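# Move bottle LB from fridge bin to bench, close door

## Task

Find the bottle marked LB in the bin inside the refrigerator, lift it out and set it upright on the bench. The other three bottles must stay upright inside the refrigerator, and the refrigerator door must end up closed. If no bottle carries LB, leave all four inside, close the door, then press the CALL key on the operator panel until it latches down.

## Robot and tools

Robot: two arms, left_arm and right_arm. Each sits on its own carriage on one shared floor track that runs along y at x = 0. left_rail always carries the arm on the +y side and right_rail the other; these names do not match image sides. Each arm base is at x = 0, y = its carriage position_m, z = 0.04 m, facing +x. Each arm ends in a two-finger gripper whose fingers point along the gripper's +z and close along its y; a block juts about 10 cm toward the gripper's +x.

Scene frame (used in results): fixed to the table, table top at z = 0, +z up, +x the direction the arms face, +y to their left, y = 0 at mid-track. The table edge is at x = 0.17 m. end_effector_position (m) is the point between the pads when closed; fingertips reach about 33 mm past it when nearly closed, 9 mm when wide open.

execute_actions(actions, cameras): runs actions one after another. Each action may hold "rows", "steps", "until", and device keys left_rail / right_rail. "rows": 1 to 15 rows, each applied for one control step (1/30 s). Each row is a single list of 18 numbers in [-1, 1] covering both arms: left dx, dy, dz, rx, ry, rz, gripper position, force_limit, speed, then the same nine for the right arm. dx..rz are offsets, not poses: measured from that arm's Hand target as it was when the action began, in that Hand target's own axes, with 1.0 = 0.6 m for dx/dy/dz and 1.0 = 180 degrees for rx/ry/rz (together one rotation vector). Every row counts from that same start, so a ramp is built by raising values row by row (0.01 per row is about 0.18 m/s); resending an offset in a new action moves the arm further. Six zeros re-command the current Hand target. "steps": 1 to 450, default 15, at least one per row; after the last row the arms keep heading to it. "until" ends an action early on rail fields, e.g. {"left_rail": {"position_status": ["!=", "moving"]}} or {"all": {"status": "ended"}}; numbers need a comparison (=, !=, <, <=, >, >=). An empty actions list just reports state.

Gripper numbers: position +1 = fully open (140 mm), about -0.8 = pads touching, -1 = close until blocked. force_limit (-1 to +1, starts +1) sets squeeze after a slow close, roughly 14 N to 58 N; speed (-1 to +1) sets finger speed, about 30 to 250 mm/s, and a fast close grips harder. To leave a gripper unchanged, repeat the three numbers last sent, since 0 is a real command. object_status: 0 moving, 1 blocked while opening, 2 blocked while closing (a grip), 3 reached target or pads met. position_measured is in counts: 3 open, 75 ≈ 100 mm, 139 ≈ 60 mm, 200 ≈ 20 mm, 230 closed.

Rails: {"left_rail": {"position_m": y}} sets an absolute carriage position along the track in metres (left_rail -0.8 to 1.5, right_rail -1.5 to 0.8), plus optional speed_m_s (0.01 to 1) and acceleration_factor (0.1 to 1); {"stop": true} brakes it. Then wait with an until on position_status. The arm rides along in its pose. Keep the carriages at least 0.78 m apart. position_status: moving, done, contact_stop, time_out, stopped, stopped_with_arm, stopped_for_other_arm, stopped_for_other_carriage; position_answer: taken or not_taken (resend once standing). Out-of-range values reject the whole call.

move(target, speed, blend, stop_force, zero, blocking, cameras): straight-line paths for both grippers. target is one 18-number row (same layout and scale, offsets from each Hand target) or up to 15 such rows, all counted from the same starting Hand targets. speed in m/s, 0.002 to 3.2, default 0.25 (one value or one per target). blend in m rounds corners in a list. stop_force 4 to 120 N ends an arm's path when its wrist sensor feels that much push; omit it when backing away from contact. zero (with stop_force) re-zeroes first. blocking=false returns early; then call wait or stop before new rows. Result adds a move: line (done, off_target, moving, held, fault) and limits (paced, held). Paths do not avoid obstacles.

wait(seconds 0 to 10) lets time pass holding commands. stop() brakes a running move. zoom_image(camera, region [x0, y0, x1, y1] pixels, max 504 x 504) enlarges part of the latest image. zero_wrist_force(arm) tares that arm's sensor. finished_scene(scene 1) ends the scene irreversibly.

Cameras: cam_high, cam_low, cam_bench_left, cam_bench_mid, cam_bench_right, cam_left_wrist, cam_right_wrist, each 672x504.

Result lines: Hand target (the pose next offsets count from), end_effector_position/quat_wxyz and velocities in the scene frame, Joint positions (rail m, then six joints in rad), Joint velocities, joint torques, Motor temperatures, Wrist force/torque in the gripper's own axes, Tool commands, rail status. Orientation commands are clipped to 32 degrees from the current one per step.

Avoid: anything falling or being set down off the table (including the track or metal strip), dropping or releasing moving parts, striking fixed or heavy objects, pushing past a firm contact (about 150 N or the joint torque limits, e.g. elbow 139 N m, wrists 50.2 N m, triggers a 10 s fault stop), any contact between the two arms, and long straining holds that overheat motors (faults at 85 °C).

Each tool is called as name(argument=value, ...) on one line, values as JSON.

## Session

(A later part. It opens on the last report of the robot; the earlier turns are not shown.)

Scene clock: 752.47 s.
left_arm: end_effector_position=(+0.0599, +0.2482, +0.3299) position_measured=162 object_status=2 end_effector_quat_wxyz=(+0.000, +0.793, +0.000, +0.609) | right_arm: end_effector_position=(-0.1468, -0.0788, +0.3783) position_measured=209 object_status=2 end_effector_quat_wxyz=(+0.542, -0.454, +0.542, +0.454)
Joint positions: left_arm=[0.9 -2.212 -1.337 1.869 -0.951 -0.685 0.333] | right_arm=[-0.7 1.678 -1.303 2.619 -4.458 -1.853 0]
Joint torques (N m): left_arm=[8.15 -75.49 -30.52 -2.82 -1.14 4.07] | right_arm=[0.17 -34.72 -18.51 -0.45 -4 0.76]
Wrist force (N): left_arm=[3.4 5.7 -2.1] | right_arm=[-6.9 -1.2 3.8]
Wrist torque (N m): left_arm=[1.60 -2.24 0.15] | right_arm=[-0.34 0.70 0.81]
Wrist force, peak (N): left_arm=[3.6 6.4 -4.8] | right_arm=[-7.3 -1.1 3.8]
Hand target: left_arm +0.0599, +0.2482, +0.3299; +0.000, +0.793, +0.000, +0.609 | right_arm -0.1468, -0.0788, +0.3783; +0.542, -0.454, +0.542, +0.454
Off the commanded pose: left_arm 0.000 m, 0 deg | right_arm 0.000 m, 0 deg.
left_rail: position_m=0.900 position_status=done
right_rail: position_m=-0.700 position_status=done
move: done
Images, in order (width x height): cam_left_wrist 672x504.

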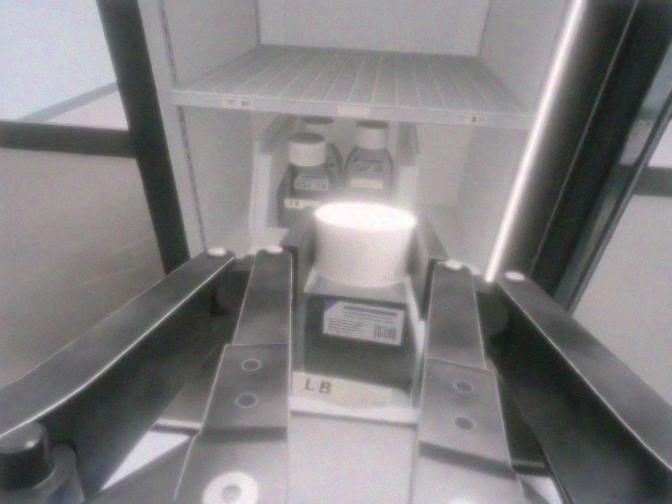

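move(target=[0,0,0,0,0.0833,0,-0.98,0.9,-1,0,0,0,0,0,0,-1,-0.2,-1], speed=0.15, cameras=["cam_left_wrist","cam_high"])

zoom_image(camera="cam_high", region=[0, 150, 200, 350])

Scene clock: 757.43 s.
left_arm: end_effector_position=(+0.0599, +0.2482, +0.3299) position_measured=162 object_status=2 end_effector_quat_wxyz=(+0.000, +0.707, +0.000, +0.707) | right_arm: end_effector_position=(-0.1468, -0.0788, +0.3783) position_measured=209 object_status=2 end_effector_quat_wxyz=(+0.542, -0.454, +0.542, +0.454)
Joint positions: left_arm=[0.9 -2.225 -1.189 1.825 -0.636 -0.654 0] | right_arm=[-0.7 1.678 -1.303 2.619 -4.458 -1.853 0]
Joint torques (N m): left_arm=[9.52 -61.16 -42.69 6.13 -2.64 -2.07] | right_arm=[1.89 -35 -17.56 -0.4 -3.9 0.6]
Wrist force (N): left_arm=[3.1 6.1 -4.4] | right_arm=[-7.0 -1.4 3.4]
Wrist torque (N m): left_arm=[1.66 -2.44 0.51] | right_arm=[-0.40 0.86 0.80]
Wrist force, peak (N): left_arm=[3.0 6.6 -4.5] | right_arm=[-7.6 -1.1 3.3]
Hand target: left_arm +0.0599, +0.2482, +0.3299; +0.000, +0.707, +0.000, +0.707 | right_arm -0.1468, -0.0788, +0.3783; +0.542, -0.454, +0.542, +0.454
Off the commanded pose: left_arm 0.000 m, 0 deg | right_arm 0.000 m, 0 deg.
left_rail: position_m=0.900 position_status=done
right_rail: position_m=-0.700 position_status=done
move: done
Images, in order (width x height): cam_high 672x504, cam_left_wrist 672x504.

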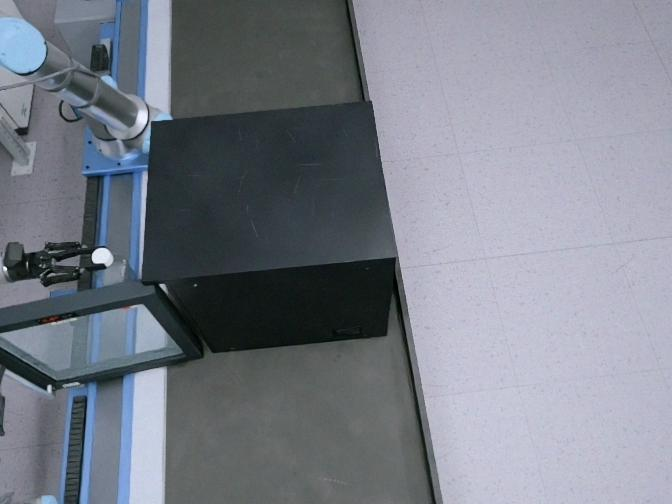

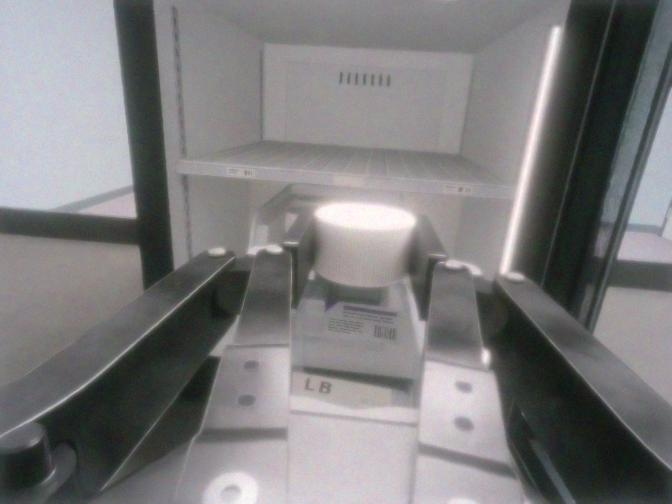

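Scaled by 2.520 from the camera's 672x504 image, which has a finer 960x720 frame.

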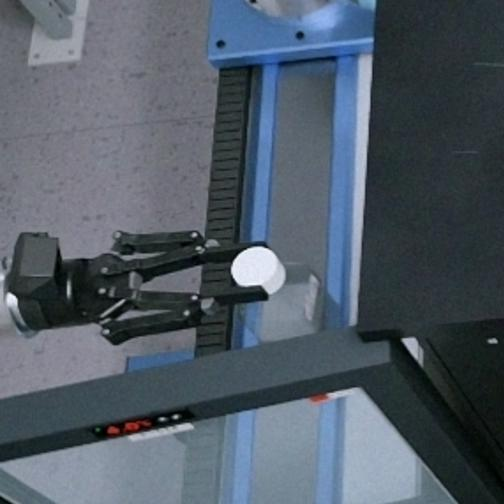

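execute_actions(actions=[{"left_rail":{"position_m":1.4,"speed_m_s":0.4,"acceleration_factor":0.3},"steps":200,"until":{"left_rail":{"position_status":["!=","moving"]}}}], cameras=["cam_high","cam_left_wrist"])

Scene clock: 765.43 s.
left_arm: end_effector_position=(+0.0599, +0.7482, +0.3299) position_measured=162 object_status=2 end_effector_quat_wxyz=(+0.000, +0.707, +0.000, +0.707) | right_arm: end_effector_position=(-0.1468, -0.0788, +0.3783) position_measured=209 object_status=2 end_effector_quat_wxyz=(+0.542, -0.454, +0.542, +0.454)
Joint positions: left_arm=[1.4 -2.225 -1.189 1.825 -0.636 -0.654 0] | right_arm=[-0.7 1.678 -1.303 2.619 -4.458 -1.853 0]
Joint torques (N m): left_arm=[4.4 -73.32 -26.58 3.71 -0.82 -2.68] | right_arm=[2.01 -35.67 -17.97 -0.72 -4.1 0.38]
Wrist force (N): left_arm=[3.2 6.3 -4.4] | right_arm=[-6.6 -1.1 3.3]
Wrist torque (N m): left_arm=[1.70 -2.47 0.51] | right_arm=[-0.33 0.70 0.81]
Wrist force, peak (N): left_arm=[3.3 7.7 -4.3] | right_arm=[-7.2 -1.4 4.0]
Hand target: left_arm +0.0599, +0.7482, +0.3299; +0.000, +0.707, +0.000, +0.707 | right_arm -0.1468, -0.0788, +0.3783; +0.542, -0.454, +0.542, +0.454
Tool commands: left_gripper/position=-0.98 left_gripper/force_limit=+0.9 left_gripper/speed=-1.0 right_gripper/position=-1.0 right_gripper/force_limit=-0.2 right_gripper/speed=-1.0
Off the commanded pose: left_arm 0.000 m, 0 deg | right_arm 0.000 m, 0 deg.
left_rail: position_m=1.400 speed_m_s=0.40 position_status=done
right_rail: position_m=-0.700 position_status=done
Images, in order (width x height): cam_high 672x504, cam_left_wrist 672x504.

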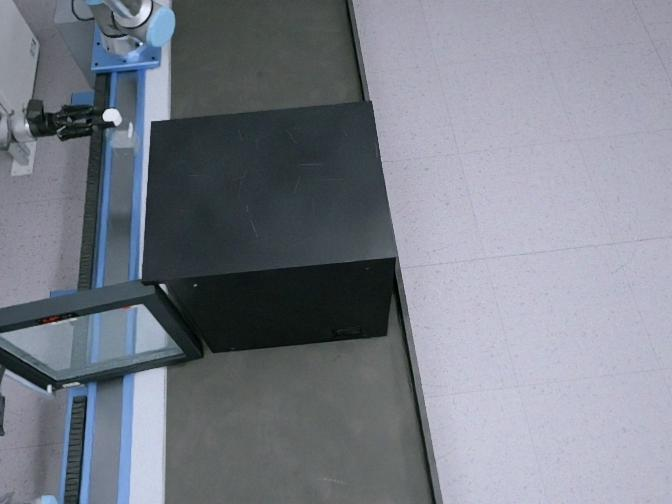

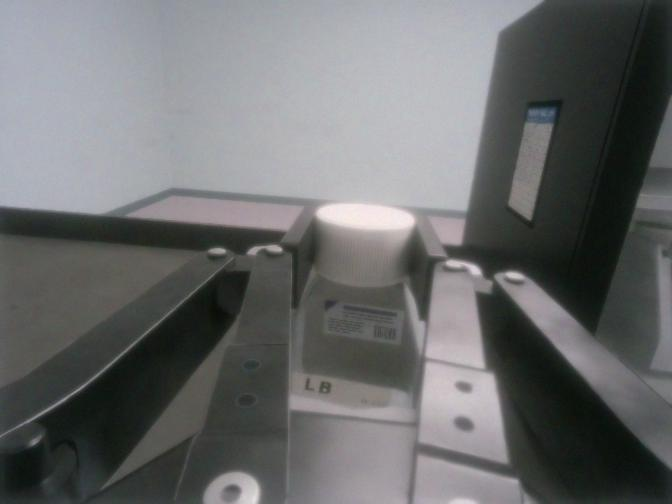

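move(target=[-0.275,0,0.5,0,0,0,-0.98,0.9,-1,0,0,0,0,0,0,-1,-0.2,-1], speed=0.12, cameras=["cam_left_wrist"])

move(target=[-0.1,0,0,0,0,0,-0.98,0.9,-1,0,0,0,0,0,0,-1,-0.2,-1], speed=0.02, stop_force=4, cameras=["cam_left_wrist","cam_bench_mid","cam_bench_left"])

Scene clock: 772.60 s.
left_arm: end_effector_position=(+0.3597, +0.7482, +0.1651) position_measured=162 object_status=2 end_effector_quat_wxyz=(+0.000, +0.707, +0.000, +0.707) end_effector_velocity=(+0.003, -0.001, -0.001) end_effector_angular_velocity=(+0.000, +0.000, -0.001) | right_arm: end_effector_position=(-0.1468, -0.0788, +0.3783) position_measured=209 object_status=2 end_effector_quat_wxyz=(+0.542, -0.454, +0.542, +0.454)
Joint positions: left_arm=[1.4 -1.812 -1.056 2.018 -0.961 -0.241 -0.001] | right_arm=[-0.7 1.678 -1.303 2.619 -4.458 -1.853 0]
Joint velocities: left_arm=[0 0.004 0.002 0 -0.002 0.005 0.001] | right_arm=[within noise]
Joint torques (N m): left_arm=[11.22 -63.31 -34.48 -1.88 2.61 3.95] | right_arm=[3.01 -37.53 -17.05 -0.69 -3.74 0.1]
Wrist force (N): left_arm=[3.3 5.0 -4.0] | right_arm=[-6.3 -0.9 3.3]
Wrist torque (N m): left_arm=[1.45 -2.47 0.25] | right_arm=[-0.28 0.69 0.81]
Wrist force, peak (N): left_arm=[3.6 6.5 -5.5] | right_arm=[-7.1 -1.6 4.0]
Hand target: left_arm +0.3600, +0.7481, +0.1650; +0.000, +0.707, +0.000, +0.707 | right_arm -0.1468, -0.0788, +0.3783; +0.542, -0.454, +0.542, +0.454
Off the commanded pose: left_arm 0.000 m, 0 deg | right_arm 0.000 m, 0 deg.
left_rail: position_m=1.400 speed_m_s=0.40 position_status=done
right_rail: position_m=-0.700 position_status=done
move: done
Images, in order (width x height): cam_left_wrist 672x504.

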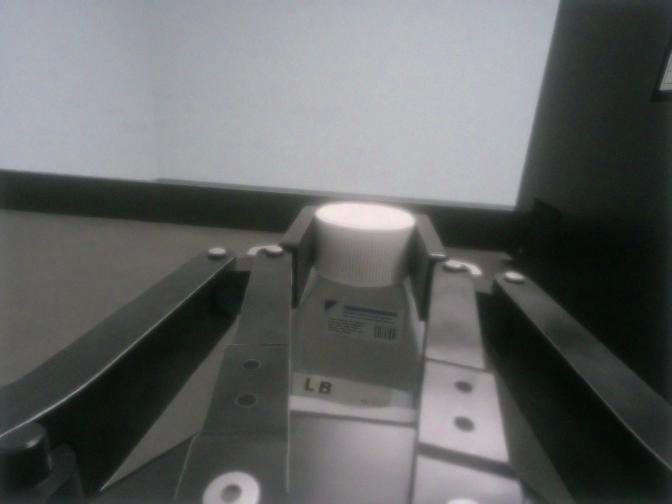

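Scene clock: 773.77 s.
left_arm: end_effector_position=(+0.3599, +0.7481, +0.1641) position_measured=162 object_status=2 end_effector_quat_wxyz=(+0.000, +0.707, +0.000, +0.707) | right_arm: end_effector_position=(-0.1468, -0.0788, +0.3783) position_measured=209 object_status=2 end_effector_quat_wxyz=(+0.542, -0.454, +0.542, +0.454)
Joint positions: left_arm=[1.4 -1.811 -1.054 2.018 -0.962 -0.24 -0.001] | right_arm=[-0.7 1.678 -1.303 2.619 -4.458 -1.853 0]
Joint torques (N m): left_arm=[-7.38 -87.03 -17.47 4.75 -1.65 3.22] | right_arm=[3.82 -37.98 -17.29 -0.94 -3.95 0.37]
Wrist force (N): left_arm=[2.8 4.7 -4.4] | right_arm=[-7.0 -1.1 3.2]
Wrist torque (N m): left_arm=[1.40 -2.36 0.23] | right_arm=[-0.32 0.74 0.81]
Wrist force, peak (N): left_arm=[14.4 5.1 -5.6] | right_arm=[-7.3 -1.1 3.6]
Hand target: left_arm +0.3599, +0.7481, +0.1641; +0.000, +0.707, +0.000, +0.707 (not the last commanded pose) | right_arm -0.1468, -0.0788, +0.3783; +0.542, -0.454, +0.542, +0.454
Off the commanded pose: left_arm 0.059 m, 0 deg | right_arm 0.000 m, 0 deg.
left_rail: position_m=1.400 speed_m_s=0.40 position_status=done
right_rail: position_m=-0.700 position_status=done
move: contact (left_arm)
Images, in order (width x height): cam_bench_left 672x504, cam_bench_mid 672x504, cam_left_wrist 672x504.

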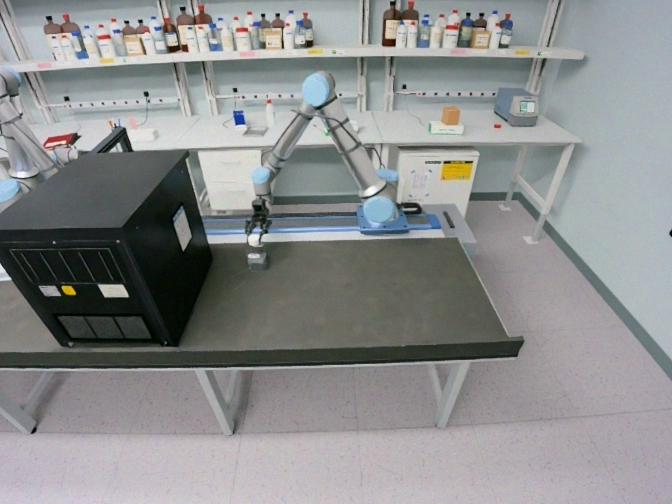

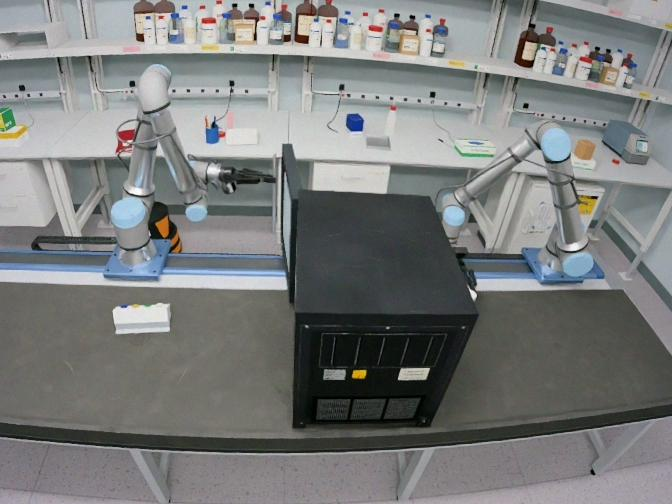

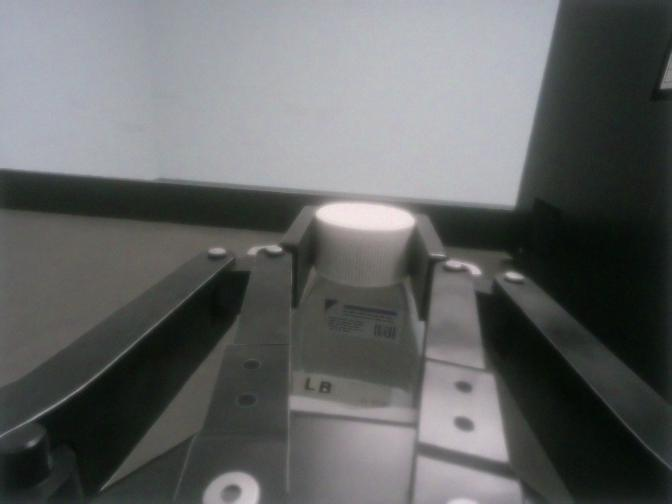

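zoom_image(camera="cam_bench_left", region=[210, 180, 320, 290])

Scaled by 4.582 from the camera's 672x504 image, which has a finer 960x720 frame.

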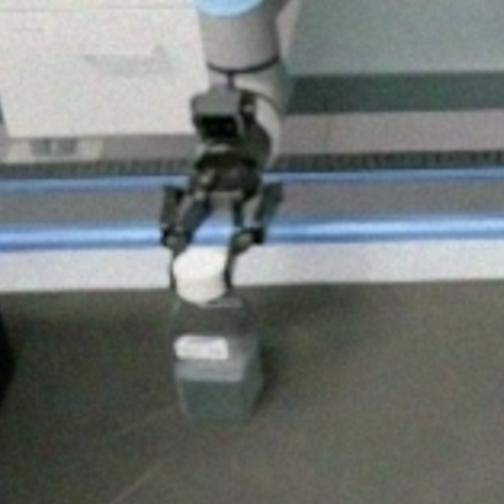

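move(target=[-0.1,0,0,0,0,0,-0.98,0.9,-1,0,0,0,0,0,0,-1,-0.2,-1], speed=0.02, stop_force=5, cameras=["cam_left_wrist"])

Scene clock: 782.30 s.
left_arm: end_effector_position=(+0.3599, +0.7481, +0.1636) position_measured=162 object_status=2 end_effector_quat_wxyz=(+0.000, +0.707, +0.000, +0.707) | right_arm: end_effector_position=(-0.1468, -0.0788, +0.3783) position_measured=209 object_status=2 end_effector_quat_wxyz=(+0.542, -0.454, +0.542, +0.454)
Joint positions: left_arm=[1.4 -1.812 -1.053 2.018 -0.963 -0.24 -0.001] | right_arm=[-0.7 1.678 -1.303 2.619 -4.458 -1.853 0]
Joint torques (N m): left_arm=[-8.37 -86.54 -32.55 4.57 -1.48 2.6] | right_arm=[3.8 -38.71 -16.65 -1.07 -3.8 0.19]
Wrist force (N): left_arm=[4.8 3.5 -4.1] | right_arm=[-6.7 -1.2 3.1]
Wrist torque (N m): left_arm=[1.11 -2.59 0.25] | right_arm=[-0.34 0.77 0.81]
Wrist force, peak (N): left_arm=[26.0 4.3 -4.6] | right_arm=[-7.4 -1.1 3.8]
Hand target: left_arm +0.3599, +0.7481, +0.1637; +0.000, +0.707, +0.000, +0.707 (not the last commanded pose) | right_arm -0.1468, -0.0788, +0.3783; +0.542, -0.454, +0.542, +0.454
Off the commanded pose: left_arm 0.060 m, 0 deg | right_arm 0.000 m, 0 deg.
left_rail: position_m=1.400 speed_m_s=0.40 position_status=done
right_rail: position_m=-0.700 position_status=done
move: contact (left_arm)
Images, in order (width x height): cam_left_wrist 672x504.

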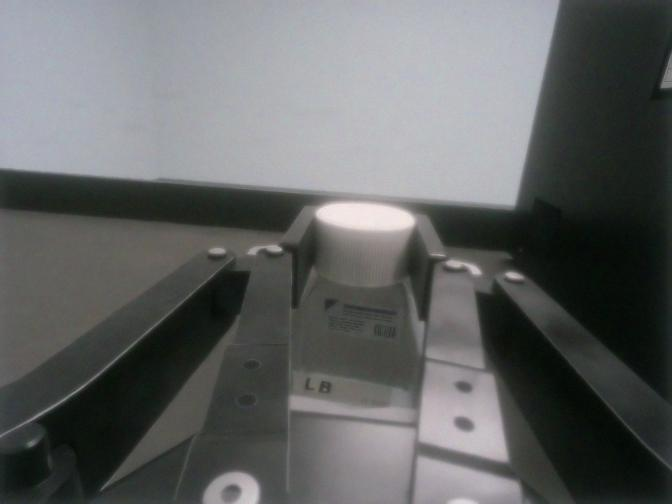

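execute_actions(actions=[{"rows":[[0,0,0,0,0,0,-0.1,0,-1,0,0,0,0,0,0,-1,-0.2,-1]],"steps":30}], cameras=["cam_left_wrist","cam_bench_left"])

zoom_image(camera="cam_bench_left", region=[210, 180, 320, 290])

Scene clock: 802.90 s.
left_arm: end_effector_position=(+0.3599, +0.7481, +0.1637) position_measured=141 object_status=3 end_effector_quat_wxyz=(+0.000, +0.707, +0.000, +0.707) | right_arm: end_effector_position=(-0.1468, -0.0788, +0.3783) position_measured=209 object_status=2 end_effector_quat_wxyz=(+0.542, -0.454, +0.542, +0.454)
Joint positions: left_arm=[1.4 -1.812 -1.053 2.018 -0.963 -0.24 -0.001] | right_arm=[-0.7 1.678 -1.303 2.619 -4.458 -1.853 0]
Joint torques (N m): left_arm=[-8.61 -80.34 -29.23 4 2.13 3.38] | right_arm=[6.32 -39.87 -16.15 -1.39 -3.68 0.29]
Wrist force (N): left_arm=[7.5 3.5 -4.1] | right_arm=[-6.4 -1.3 3.3]
Wrist torque (N m): left_arm=[1.12 -2.54 0.23] | right_arm=[-0.38 0.62 0.81]
Wrist force, peak (N): left_arm=[8.0 4.2 -4.5] | right_arm=[-7.4 -1.2 3.8]
Hand target: left_arm +0.3599, +0.7481, +0.1637; +0.000, +0.707, +0.000, +0.707 | right_arm -0.1468, -0.0788, +0.3783; +0.542, -0.454, +0.542, +0.454
Off the commanded pose: left_arm 0.000 m, 0 deg | right_arm 0.000 m, 0 deg.
left_rail: position_m=1.400 speed_m_s=0.40 position_status=done
right_rail: position_m=-0.700 position_status=done
Images, in order (width x height): cam_bench_left 672x504, cam_left_wrist 672x504.

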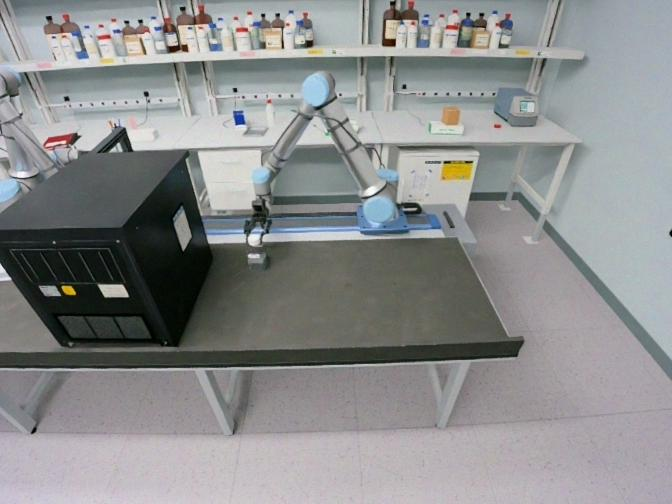

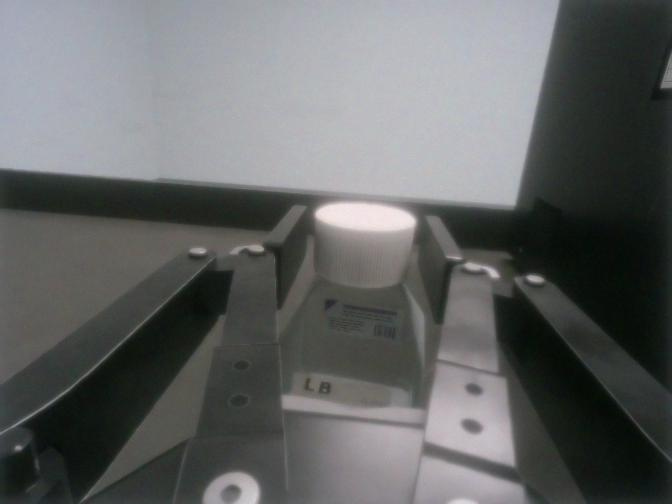

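Scaled by 4.582 from the camera's 672x504 image, which has a finer 960x720 frame.

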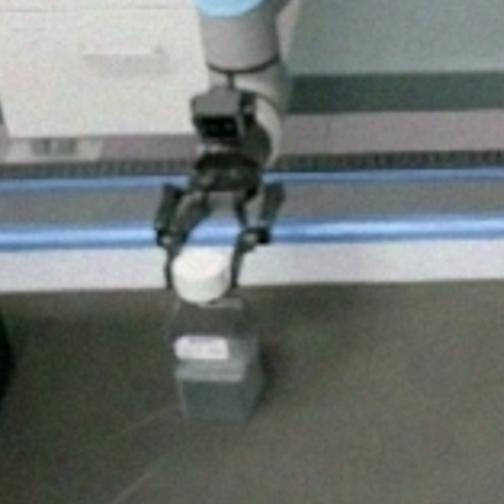

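move(target=[0.05,0,-0.35,0,0,0,-0.1,0,-1,0,0,0,0,0,0,-1,-0.2,-1], speed=0.15, cameras=["cam_left_wrist","cam_bench_mid","cam_right_wrist"])

Scene clock: 807.00 s.
left_arm: end_effector_position=(+0.1502, +0.7482, +0.1935) position_measured=141 object_status=3 end_effector_quat_wxyz=(+0.000, +0.707, +0.000, +0.707) | right_arm: end_effector_position=(-0.1468, -0.0788, +0.3783) position_measured=209 object_status=2 end_effector_quat_wxyz=(+0.542, -0.454, +0.542, +0.454)
Joint positions: left_arm=[1.4 -2.114 -1.066 1.955 -0.888 -0.543 0] | right_arm=[-0.7 1.678 -1.303 2.619 -4.458 -1.853 0]
Joint torques (N m): left_arm=[-17.45 -62.31 -34.64 5.22 -2.71 -3.07] | right_arm=[5.98 -40.5 -15.67 -1.44 -3.81 0.14]
Wrist force (N): left_arm=[7.3 4.0 -4.9] | right_arm=[-6.5 -0.7 3.6]
Wrist torque (N m): left_arm=[1.20 -2.47 0.31] | right_arm=[-0.23 0.73 0.81]
Wrist force, peak (N): left_arm=[8.1 4.4 -6.2] | right_arm=[-7.5 -1.0 3.8]
Hand target: left_arm +0.1499, +0.7482, +0.1936; +0.000, +0.707, +0.000, +0.707 | right_arm -0.1468, -0.0788, +0.3783; +0.542, -0.454, +0.542, +0.454
Off the commanded pose: left_arm 0.000 m, 0 deg | right_arm 0.000 m, 0 deg.
left_rail: position_m=1.400 speed_m_s=0.40 position_status=done
right_rail: position_m=-0.700 position_status=done
move: done
Images, in order (width x height): cam_bench_mid 672x504, cam_left_wrist 672x504, cam_right_wrist 672x504.

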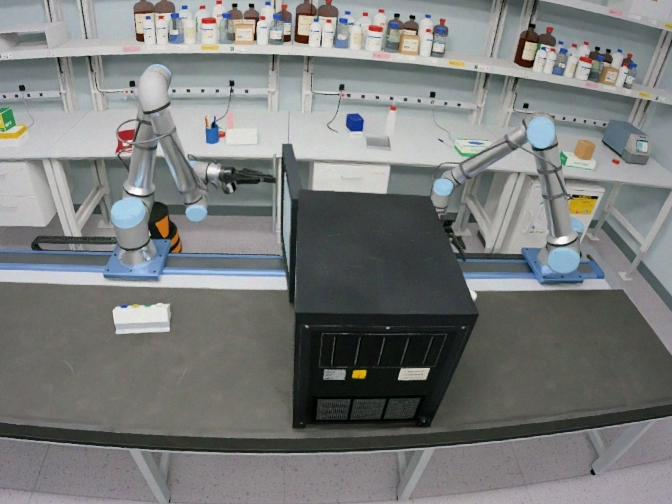

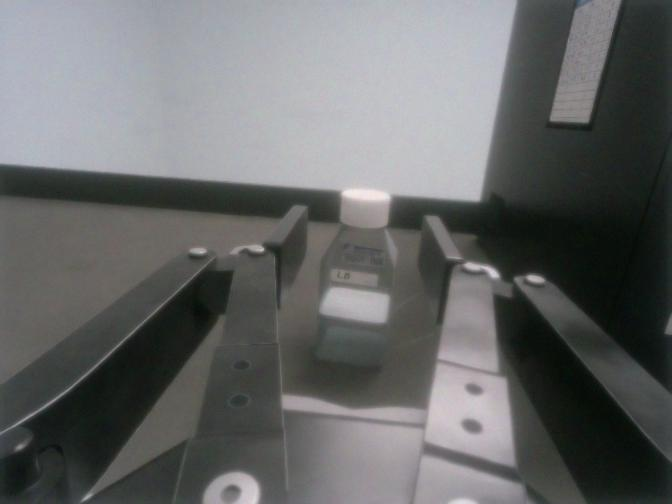

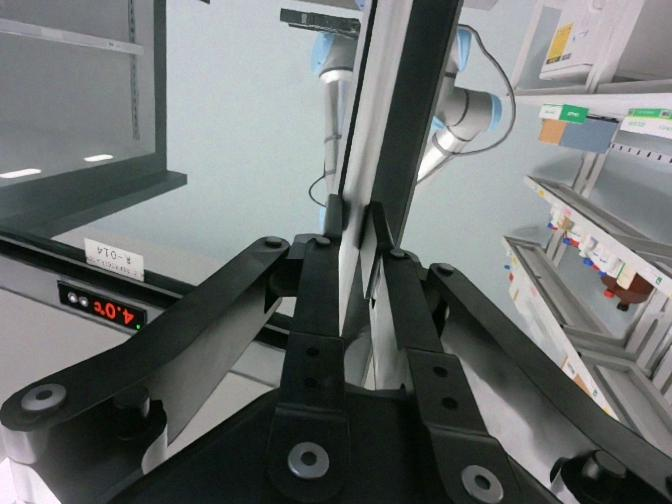

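move(target=[[0,0,0,0,0,0,-0.1,0,-1,-0.0005,0.0285,0.0718,0.0171,0,0,-1,-0.2,-1],[0,0,0,0,0,0,-0.1,0,-1,-0.0005,0.049,0.1445,0.035,0,0,-1,-0.2,-1],[0,0,0,0,0,0,-0.1,0,-1,-0.0005,0.0621,0.2189,0.0529,0,0,-1,-0.2,-1],[0,0,0,0,0,0,-0.1,0,-1,-0.0015,0.0677,0.2942,0.0709,0,0,-1,-0.2,-1],[0,0,0,0,0,0,-0.1,0,-1,-0.0015,0.0655,0.3696,0.0889,0,0,-1,-0.2,-1],[0,0,0,0,0,0,-0.1,0,-1,-0.0015,0.0557,0.4445,0.1069,0,0,-1,-0.2,-1],[0,0,0,0,0,0,-0.1,0,-1,-0.0028,0.0388,0.5179,0.1253,0,0,-1,-0.2,-1],[0,0,0,0,0,0,-0.1,0,-1,-0.0028,0.0148,0.5894,0.1436,0,0,-1,-0.2,-1]], speed=0.12, blend=[0.003,0.003,0.003,0.003,0.003,0.003,0.003,0], stop_force=80, cameras=["cam_high"])

Scene clock: 844.93 s.
left_arm: end_effector_position=(+0.1499, +0.7482, +0.1936) position_measured=141 object_status=3 end_effector_quat_wxyz=(+0.000, +0.707, +0.000, +0.707) | right_arm: end_effector_position=(-0.0939, +0.2710, +0.3800) position_measured=209 object_status=2 end_effector_quat_wxyz=(+0.630, -0.322, +0.630, +0.322)
Joint positions: left_arm=[1.4 -2.115 -1.066 1.955 -0.888 -0.544 0] | right_arm=[-0.7 1.737 -0.912 1.804 -4.034 -2.364 0]
Joint torques (N m): left_arm=[-11.2 -65.52 -33.67 5.32 -2.66 -3.26] | right_arm=[0.08 -72.7 -54.82 1.39 2.35 1.57]
Wrist force (N): left_arm=[7.7 4.7 -4.5] | right_arm=[2.6 -16.9 3.3]
Wrist torque (N m): left_arm=[1.38 -2.56 0.31] | right_arm=[0.43 0.68 0.75]
Wrist force, peak (N): left_arm=[8.1 4.8 -4.9] | right_arm=[-9.3 22.4 1.3]
Hand target: left_arm +0.1499, +0.7482, +0.1936; +0.000, +0.707, +0.000, +0.707 | right_arm -0.0940, +0.2710, +0.3800; +0.630, -0.322, +0.630, +0.322
Off the commanded pose: left_arm 0.000 m, 0 deg | right_arm 0.000 m, 0 deg.
left_rail: position_m=1.400 speed_m_s=0.40 position_status=done
right_rail: position_m=-0.700 position_status=done
move: done
Images, in order (width x height): cam_high 672x504.

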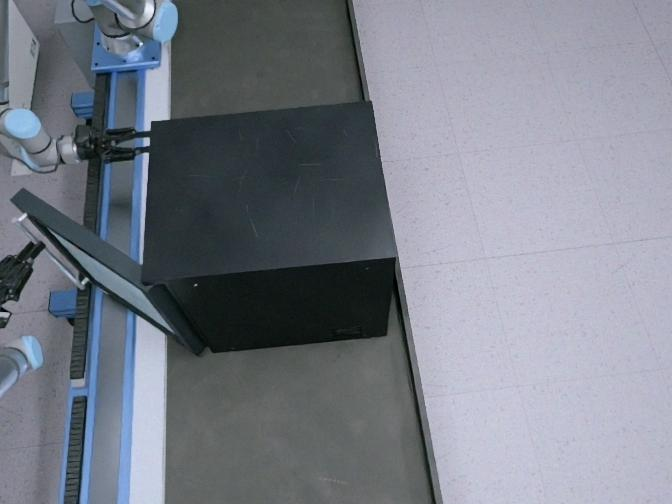

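move(target=[[0,0,0,0,0,0,-0.1,0,-1,0,0.0012,0.0758,0.0171,0,0,-1,-0.2,-1],[0,0,0,0,0,0,-0.1,0,-1,0,-0.0051,0.1509,0.0352,0,0,-1,-0.2,-1],[0,0,0,0,0,0,-0.1,0,-1,0,-0.0191,0.2248,0.054,0,0,-1,-0.2,-1],[0,0,0,0,0,0,-0.1,0,-1,0,-0.0403,0.2968,0.0728,0,0,-1,-0.2,-1],[0,0,0,0,0,0,-0.1,0,-1,0,-0.0685,0.3664,0.0915,0,0,-1,-0.2,-1],[0,0,0,0,0,0,-0.1,0,-1,0,-0.1036,0.4326,0.1105,0,0,-1,-0.2,-1],[0,0,0,0,0,0,-0.1,0,-1,0,-0.1451,0.4949,0.1293,0,0,-1,-0.2,-1],[0,0,0,0,0,0,-0.1,0,-1,0,-0.1925,0.5526,0.1483,0,0,-1,-0.2,-1]], speed=0.12, blend=[0.003,0.003,0.003,0.003,0.003,0.003,0.003,0], stop_force=80, cameras=["cam_high","cam_right_wrist"])

Scene clock: 856.83 s.
left_arm: end_effector_position=(+0.1499, +0.7482, +0.1936) position_measured=141 object_status=3 end_effector_quat_wxyz=(+0.000, +0.707, +0.000, +0.707) | right_arm: end_effector_position=(+0.1939, +0.4720, +0.3800) position_measured=209 object_status=2 end_effector_quat_wxyz=(+0.687, -0.168, +0.687, +0.168)
Joint positions: left_arm=[1.4 -2.115 -1.066 1.955 -0.888 -0.544 0] | right_arm=[-0.7 1.506 -0.573 1.11 -3.679 -2.598 0]
Joint torques (N m): left_arm=[-10.94 -62.86 -34.64 4.78 -2.69 -2.98] | right_arm=[-27.97 -79.98 -38.83 2.28 -13.77 -1.11]
Wrist force (N): left_arm=[7.5 4.8 -4.5] | right_arm=[-23.4 26.3 11.8]
Wrist torque (N m): left_arm=[1.38 -2.52 0.32] | right_arm=[-0.20 0.47 0.91]
Wrist force, peak (N): left_arm=[8.3 5.0 -4.6] | right_arm=[-28.1 67.2 22.8]
Hand target: left_arm +0.1499, +0.7482, +0.1936; +0.000, +0.707, +0.000, +0.707 | right_arm +0.1939, +0.4720, +0.3800; +0.687, -0.168, +0.687, +0.168
Off the commanded pose: left_arm 0.000 m, 0 deg | right_arm 0.000 m, 0 deg.
left_rail: position_m=1.400 speed_m_s=0.40 position_status=done
right_rail: position_m=-0.700 position_status=done
move: done
Images, in order (width x height): cam_high 672x504, cam_right_wrist 672x504.

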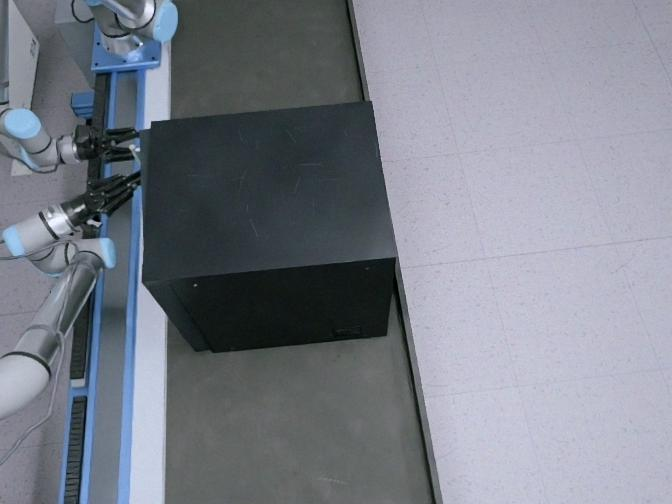

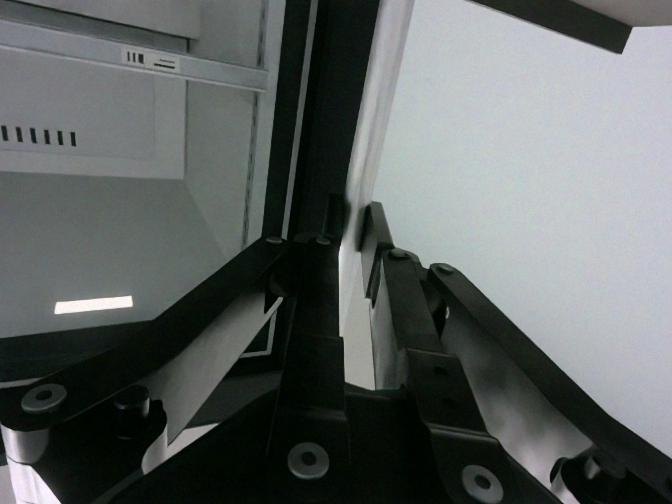

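move(target=[[0,0,0,0,0,0,-0.1,0,-1,-0.0017,-0.012,0.0392,0.0106,0,0,-1,-0.2,-1],[0,0,0,0,0,0,-0.1,0,-1,-0.0017,-0.0163,0.0514,0.0139,0,0,-1,-0.2,-1],[0,0,0,0,0,0,-0.1,0,-1,-0.0017,-0.0189,0.0575,0.0139,0,0,-1,-0.2,-1]], speed=0.03, blend=[0.002,0.002,0], stop_force=35, cameras=["cam_high","cam_right_wrist","cam_left_wrist"])

Scene clock: 863.57 s.
left_arm: end_effector_position=(+0.1499, +0.7482, +0.1936) position_measured=141 object_status=3 end_effector_quat_wxyz=(+0.000, +0.707, +0.000, +0.707) | right_arm: end_effector_position=(+0.2297, +0.4779, +0.3810) position_measured=209 object_status=2 end_effector_quat_wxyz=(+0.690, -0.153, +0.690, +0.153)
Joint positions: left_arm=[1.4 -2.115 -1.066 1.955 -0.888 -0.544 0] | right_arm=[-0.7 1.478 -0.547 1.055 -3.65 -2.614 0]
Joint torques (N m): left_arm=[-9.4 -64.16 -34.36 4.85 -2.55 -2.85] | right_arm=[-33.64 -104.17 -54.14 -1.19 -7.08 -0.07]
Wrist force (N): left_arm=[7.8 4.7 -4.5] | right_arm=[-2.3 27.5 8.2]
Wrist torque (N m): left_arm=[1.36 -2.58 0.32] | right_arm=[-0.37 0.69 0.75]
Wrist force, peak (N): left_arm=[8.0 5.0 -4.6] | right_arm=[-3.7 32.5 23.6]
Hand target: left_arm +0.1499, +0.7482, +0.1936; +0.000, +0.707, +0.000, +0.707 | right_arm +0.2298, +0.4779, +0.3810; +0.690, -0.153, +0.690, +0.153
Off the commanded pose: left_arm 0.000 m, 0 deg | right_arm 0.000 m, 0 deg.
left_rail: position_m=1.400 speed_m_s=0.40 position_status=done
right_rail: position_m=-0.700 position_status=done
move: done
Images, in order (width x height): cam_high 672x504, cam_left_wrist 672x504, cam_right_wrist 672x504.

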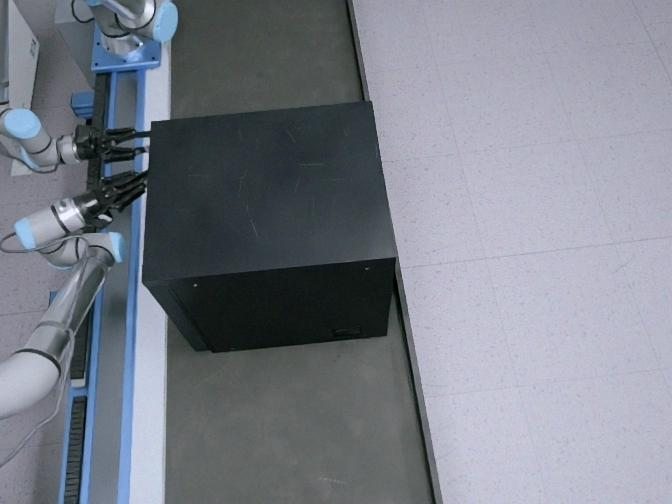

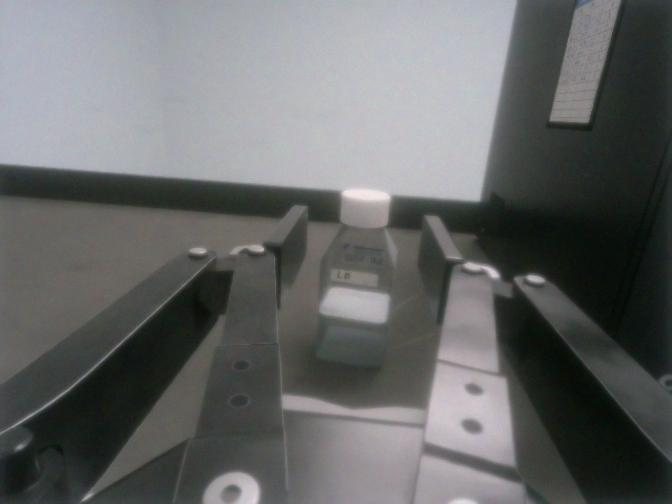

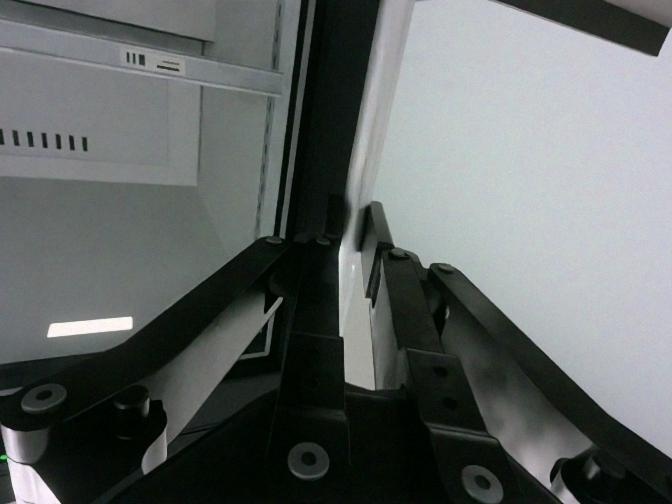

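move(target=[0,0,0,0,0,0,-0.1,0,-1,0,-0.0042,0.0091,0,0,0,-1,-0.2,-1], speed=0.01, stop_force=25, cameras=["cam_right_wrist"])

Scene clock: 868.37 s.
left_arm: end_effector_position=(+0.1499, +0.7482, +0.1936) position_measured=141 object_status=3 end_effector_quat_wxyz=(+0.000, +0.707, +0.000, +0.707) | right_arm: end_effector_position=(+0.2305, +0.4779, +0.3810) position_measured=209 object_status=2 end_effector_quat_wxyz=(+0.690, -0.153, +0.690, +0.153)
Joint positions: left_arm=[1.4 -2.115 -1.066 1.955 -0.888 -0.544 0] | right_arm=[-0.7 1.478 -0.547 1.055 -3.65 -2.613 0]
Joint torques (N m): left_arm=[-10.39 -63.99 -34.18 4.66 -2.5 -2.85] | right_arm=[-26.02 -127.21 -43.04 -1.25 -16.7 1.09]
Wrist force (N): left_arm=[7.9 4.2 -4.4] | right_arm=[-5.9 30.8 -19.1]
Wrist torque (N m): left_arm=[1.26 -2.60 0.31] | right_arm=[-0.69 0.74 0.74]
Wrist force, peak (N): left_arm=[7.9 4.6 -4.9] | right_arm=[-5.6 31.1 -26.7]
Hand target: left_arm +0.1499, +0.7482, +0.1936; +0.000, +0.707, +0.000, +0.707 | right_arm +0.2305, +0.4779, +0.3810; +0.690, -0.153, +0.690, +0.153 (not the last commanded pose)
Off the commanded pose: left_arm 0.000 m, 0 deg | right_arm 0.005 m, 0 deg.
left_rail: position_m=1.400 speed_m_s=0.40 position_status=done
right_rail: position_m=-0.700 position_status=done
move: contact (right_arm)
Images, in order (width x height): cam_right_wrist 672x504.

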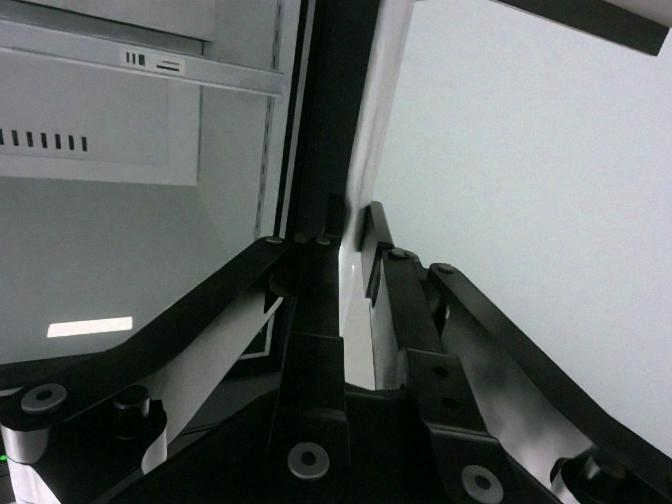

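execute_actions(actions=[{"rows":[[0,0,0,0,0,0,-0.1,0,-1,0,0.001,-0.0008,0,0,0,-1,-0.2,-1],[0,0,0,0,0,0,-0.1,0,-1,0,0.002,-0.0016,0,0,0,-1,-0.2,-1]],"steps":12},{"rows":[[0,0,0,0,0,0,-0.1,0,-1,0,0,0,0,0,0,0,0,-0.8]],"steps":45}], cameras=[])

move(target=[0,0,0,0,0,0,-0.1,0,-1,0,0,-0.3,0,0,0,0,0,-0.8], speed=0.2, cameras=["cam_right_wrist","cam_high","cam_bench_mid"])

Scene clock: 874.40 s.
left_arm: end_effector_position=(+0.1499, +0.7482, +0.1936) position_measured=141 object_status=3 end_effector_quat_wxyz=(+0.000, +0.707, +0.000, +0.707) | right_arm: end_effector_position=(+0.2291, +0.4786, +0.3810) position_measured=129 object_status=3 end_effector_quat_wxyz=(+0.690, -0.153, +0.690, +0.153)
Joint positions: left_arm=[1.4 -2.115 -1.066 1.955 -0.888 -0.544 0] | right_arm=[-0.7 1.479 -0.546 1.053 -3.649 -2.615 0]
Joint torques (N m): left_arm=[-11.43 -65.1 -33.7 4.85 -2.41 -2.52] | right_arm=[21.82 -101.18 -58.83 1.9 3.89 0.96]
Wrist force (N): left_arm=[7.5 4.5 -4.8] | right_arm=[-3.5 -2.0 3.6]
Wrist torque (N m): left_arm=[1.33 -2.52 0.31] | right_arm=[0.00 0.77 0.48]
Wrist force, peak (N): left_arm=[7.9 4.6 -4.8] | right_arm=[-5.7 30.6 -19.3]
Hand target: left_arm +0.1499, +0.7482, +0.1936; +0.000, +0.707, +0.000, +0.707 | right_arm +0.2291, +0.4786, +0.3810; +0.690, -0.153, +0.690, +0.153
Off the commanded pose: left_arm 0.000 m, 0 deg | right_arm 0.000 m, 0 deg.
left_rail: position_m=1.400 speed_m_s=0.40 position_status=done
right_rail: position_m=-0.700 position_status=done
No camera images: "cameras" was empty.

Scene clock: 875.43 s.
left_arm: end_effector_position=(+0.1499, +0.7482, +0.1936) position_measured=141 object_status=3 end_effector_quat_wxyz=(+0.000, +0.707, +0.000, +0.707) | right_arm: end_effector_position=(+0.1625, +0.4489, +0.3812) position_measured=129 object_status=3 end_effector_quat_wxyz=(+0.690, -0.153, +0.690, +0.153)
Joint positions: left_arm=[1.4 -2.115 -1.066 1.955 -0.888 -0.544 0] | right_arm=[-0.7 1.543 -0.582 1.126 -3.686 -2.679 0]
Joint torques (N m): left_arm=[-10.52 -65.17 -33.8 4.89 -2.16 -2.73] | right_arm=[-18.55 -97.54 -57.99 1.68 3.63 -0.74]
Wrist force (N): left_arm=[7.8 4.8 -4.3] | right_arm=[-3.7 -1.7 3.2]
Wrist torque (N m): left_arm=[1.40 -2.59 0.32] | right_arm=[0.11 0.85 0.55]
Wrist force, peak (N): left_arm=[8.1 4.6 -4.7] | right_arm=[-3.7 1.5 -9.4]
Hand target: left_arm +0.1499, +0.7482, +0.1936; +0.000, +0.707, +0.000, +0.707 | right_arm +0.1628, +0.4490, +0.3811; +0.690, -0.153, +0.690, +0.153 (not the last commanded pose)
Off the commanded pose: left_arm 0.000 m, 0 deg | right_arm 0.107 m, 0 deg.
left_rail: position_m=1.400 speed_m_s=0.40 position_status=done
right_rail: position_m=-0.700 position_status=done
move: held (right_arm; a check stopped the path); limits=held
pose unreachable (right arm): on one or more control steps of this call, first in action 0 (counted from 0), this arm could not follow its commanded pose, so it was not sent that pose on those steps. It may still have moved: this result reports where it is.
cause: moving toward the commanded pose would bring two parts of the arm too close to each other (its gripper and another part of the arm, with joints 5 (wrist 1) to 7 (wrist 3) between them, 4 mm apart when it was first held).
Images, in order (width x height): cam_high 672x504, cam_bench_mid 672x504, cam_right_wrist 672x504.

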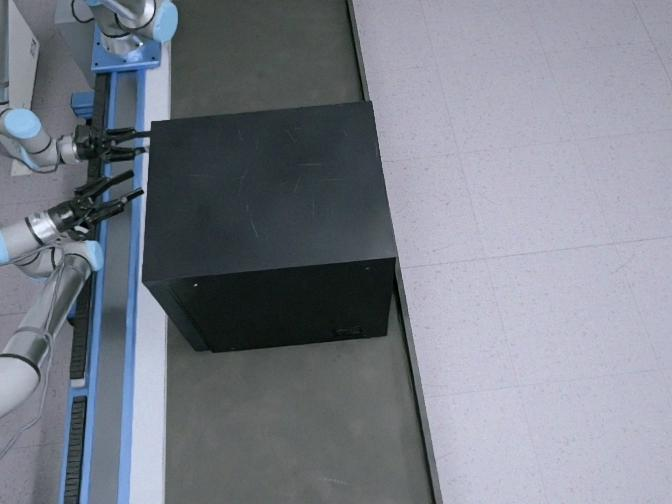

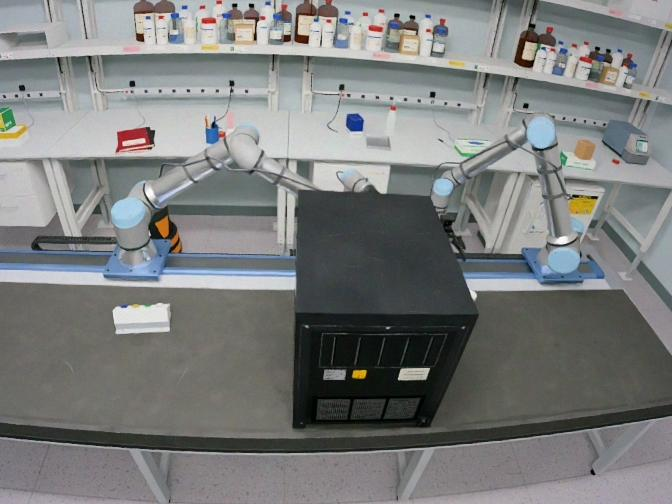

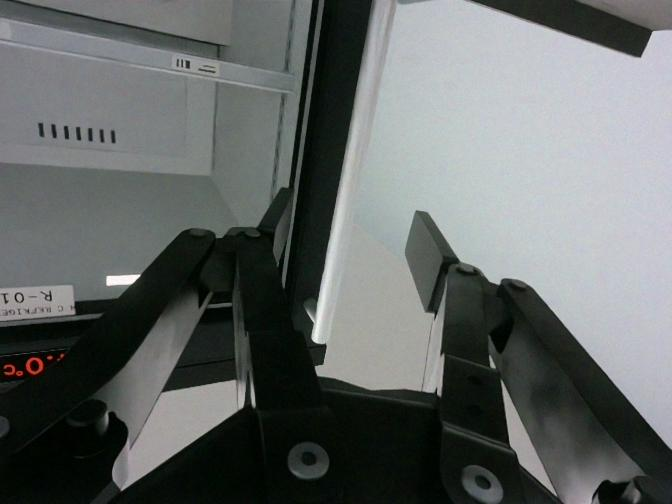

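zoom_image(camera="cam_right_wrist", region=[200, 0, 420, 370])

zoom_image(camera="cam_high", region=[60, 80, 260, 360])

Scaled by 1.362 from the camera's 672x504 image, which has a finer 960x720 frame.

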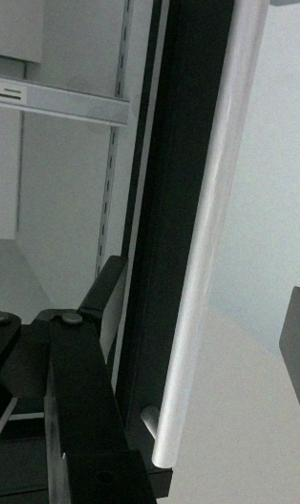

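Scaled by 1.800 from the camera's 672x504 image, which has a finer 960x720 frame.

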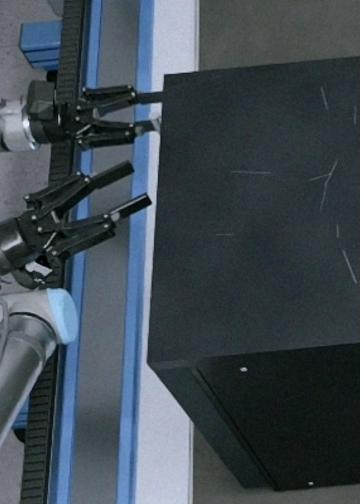

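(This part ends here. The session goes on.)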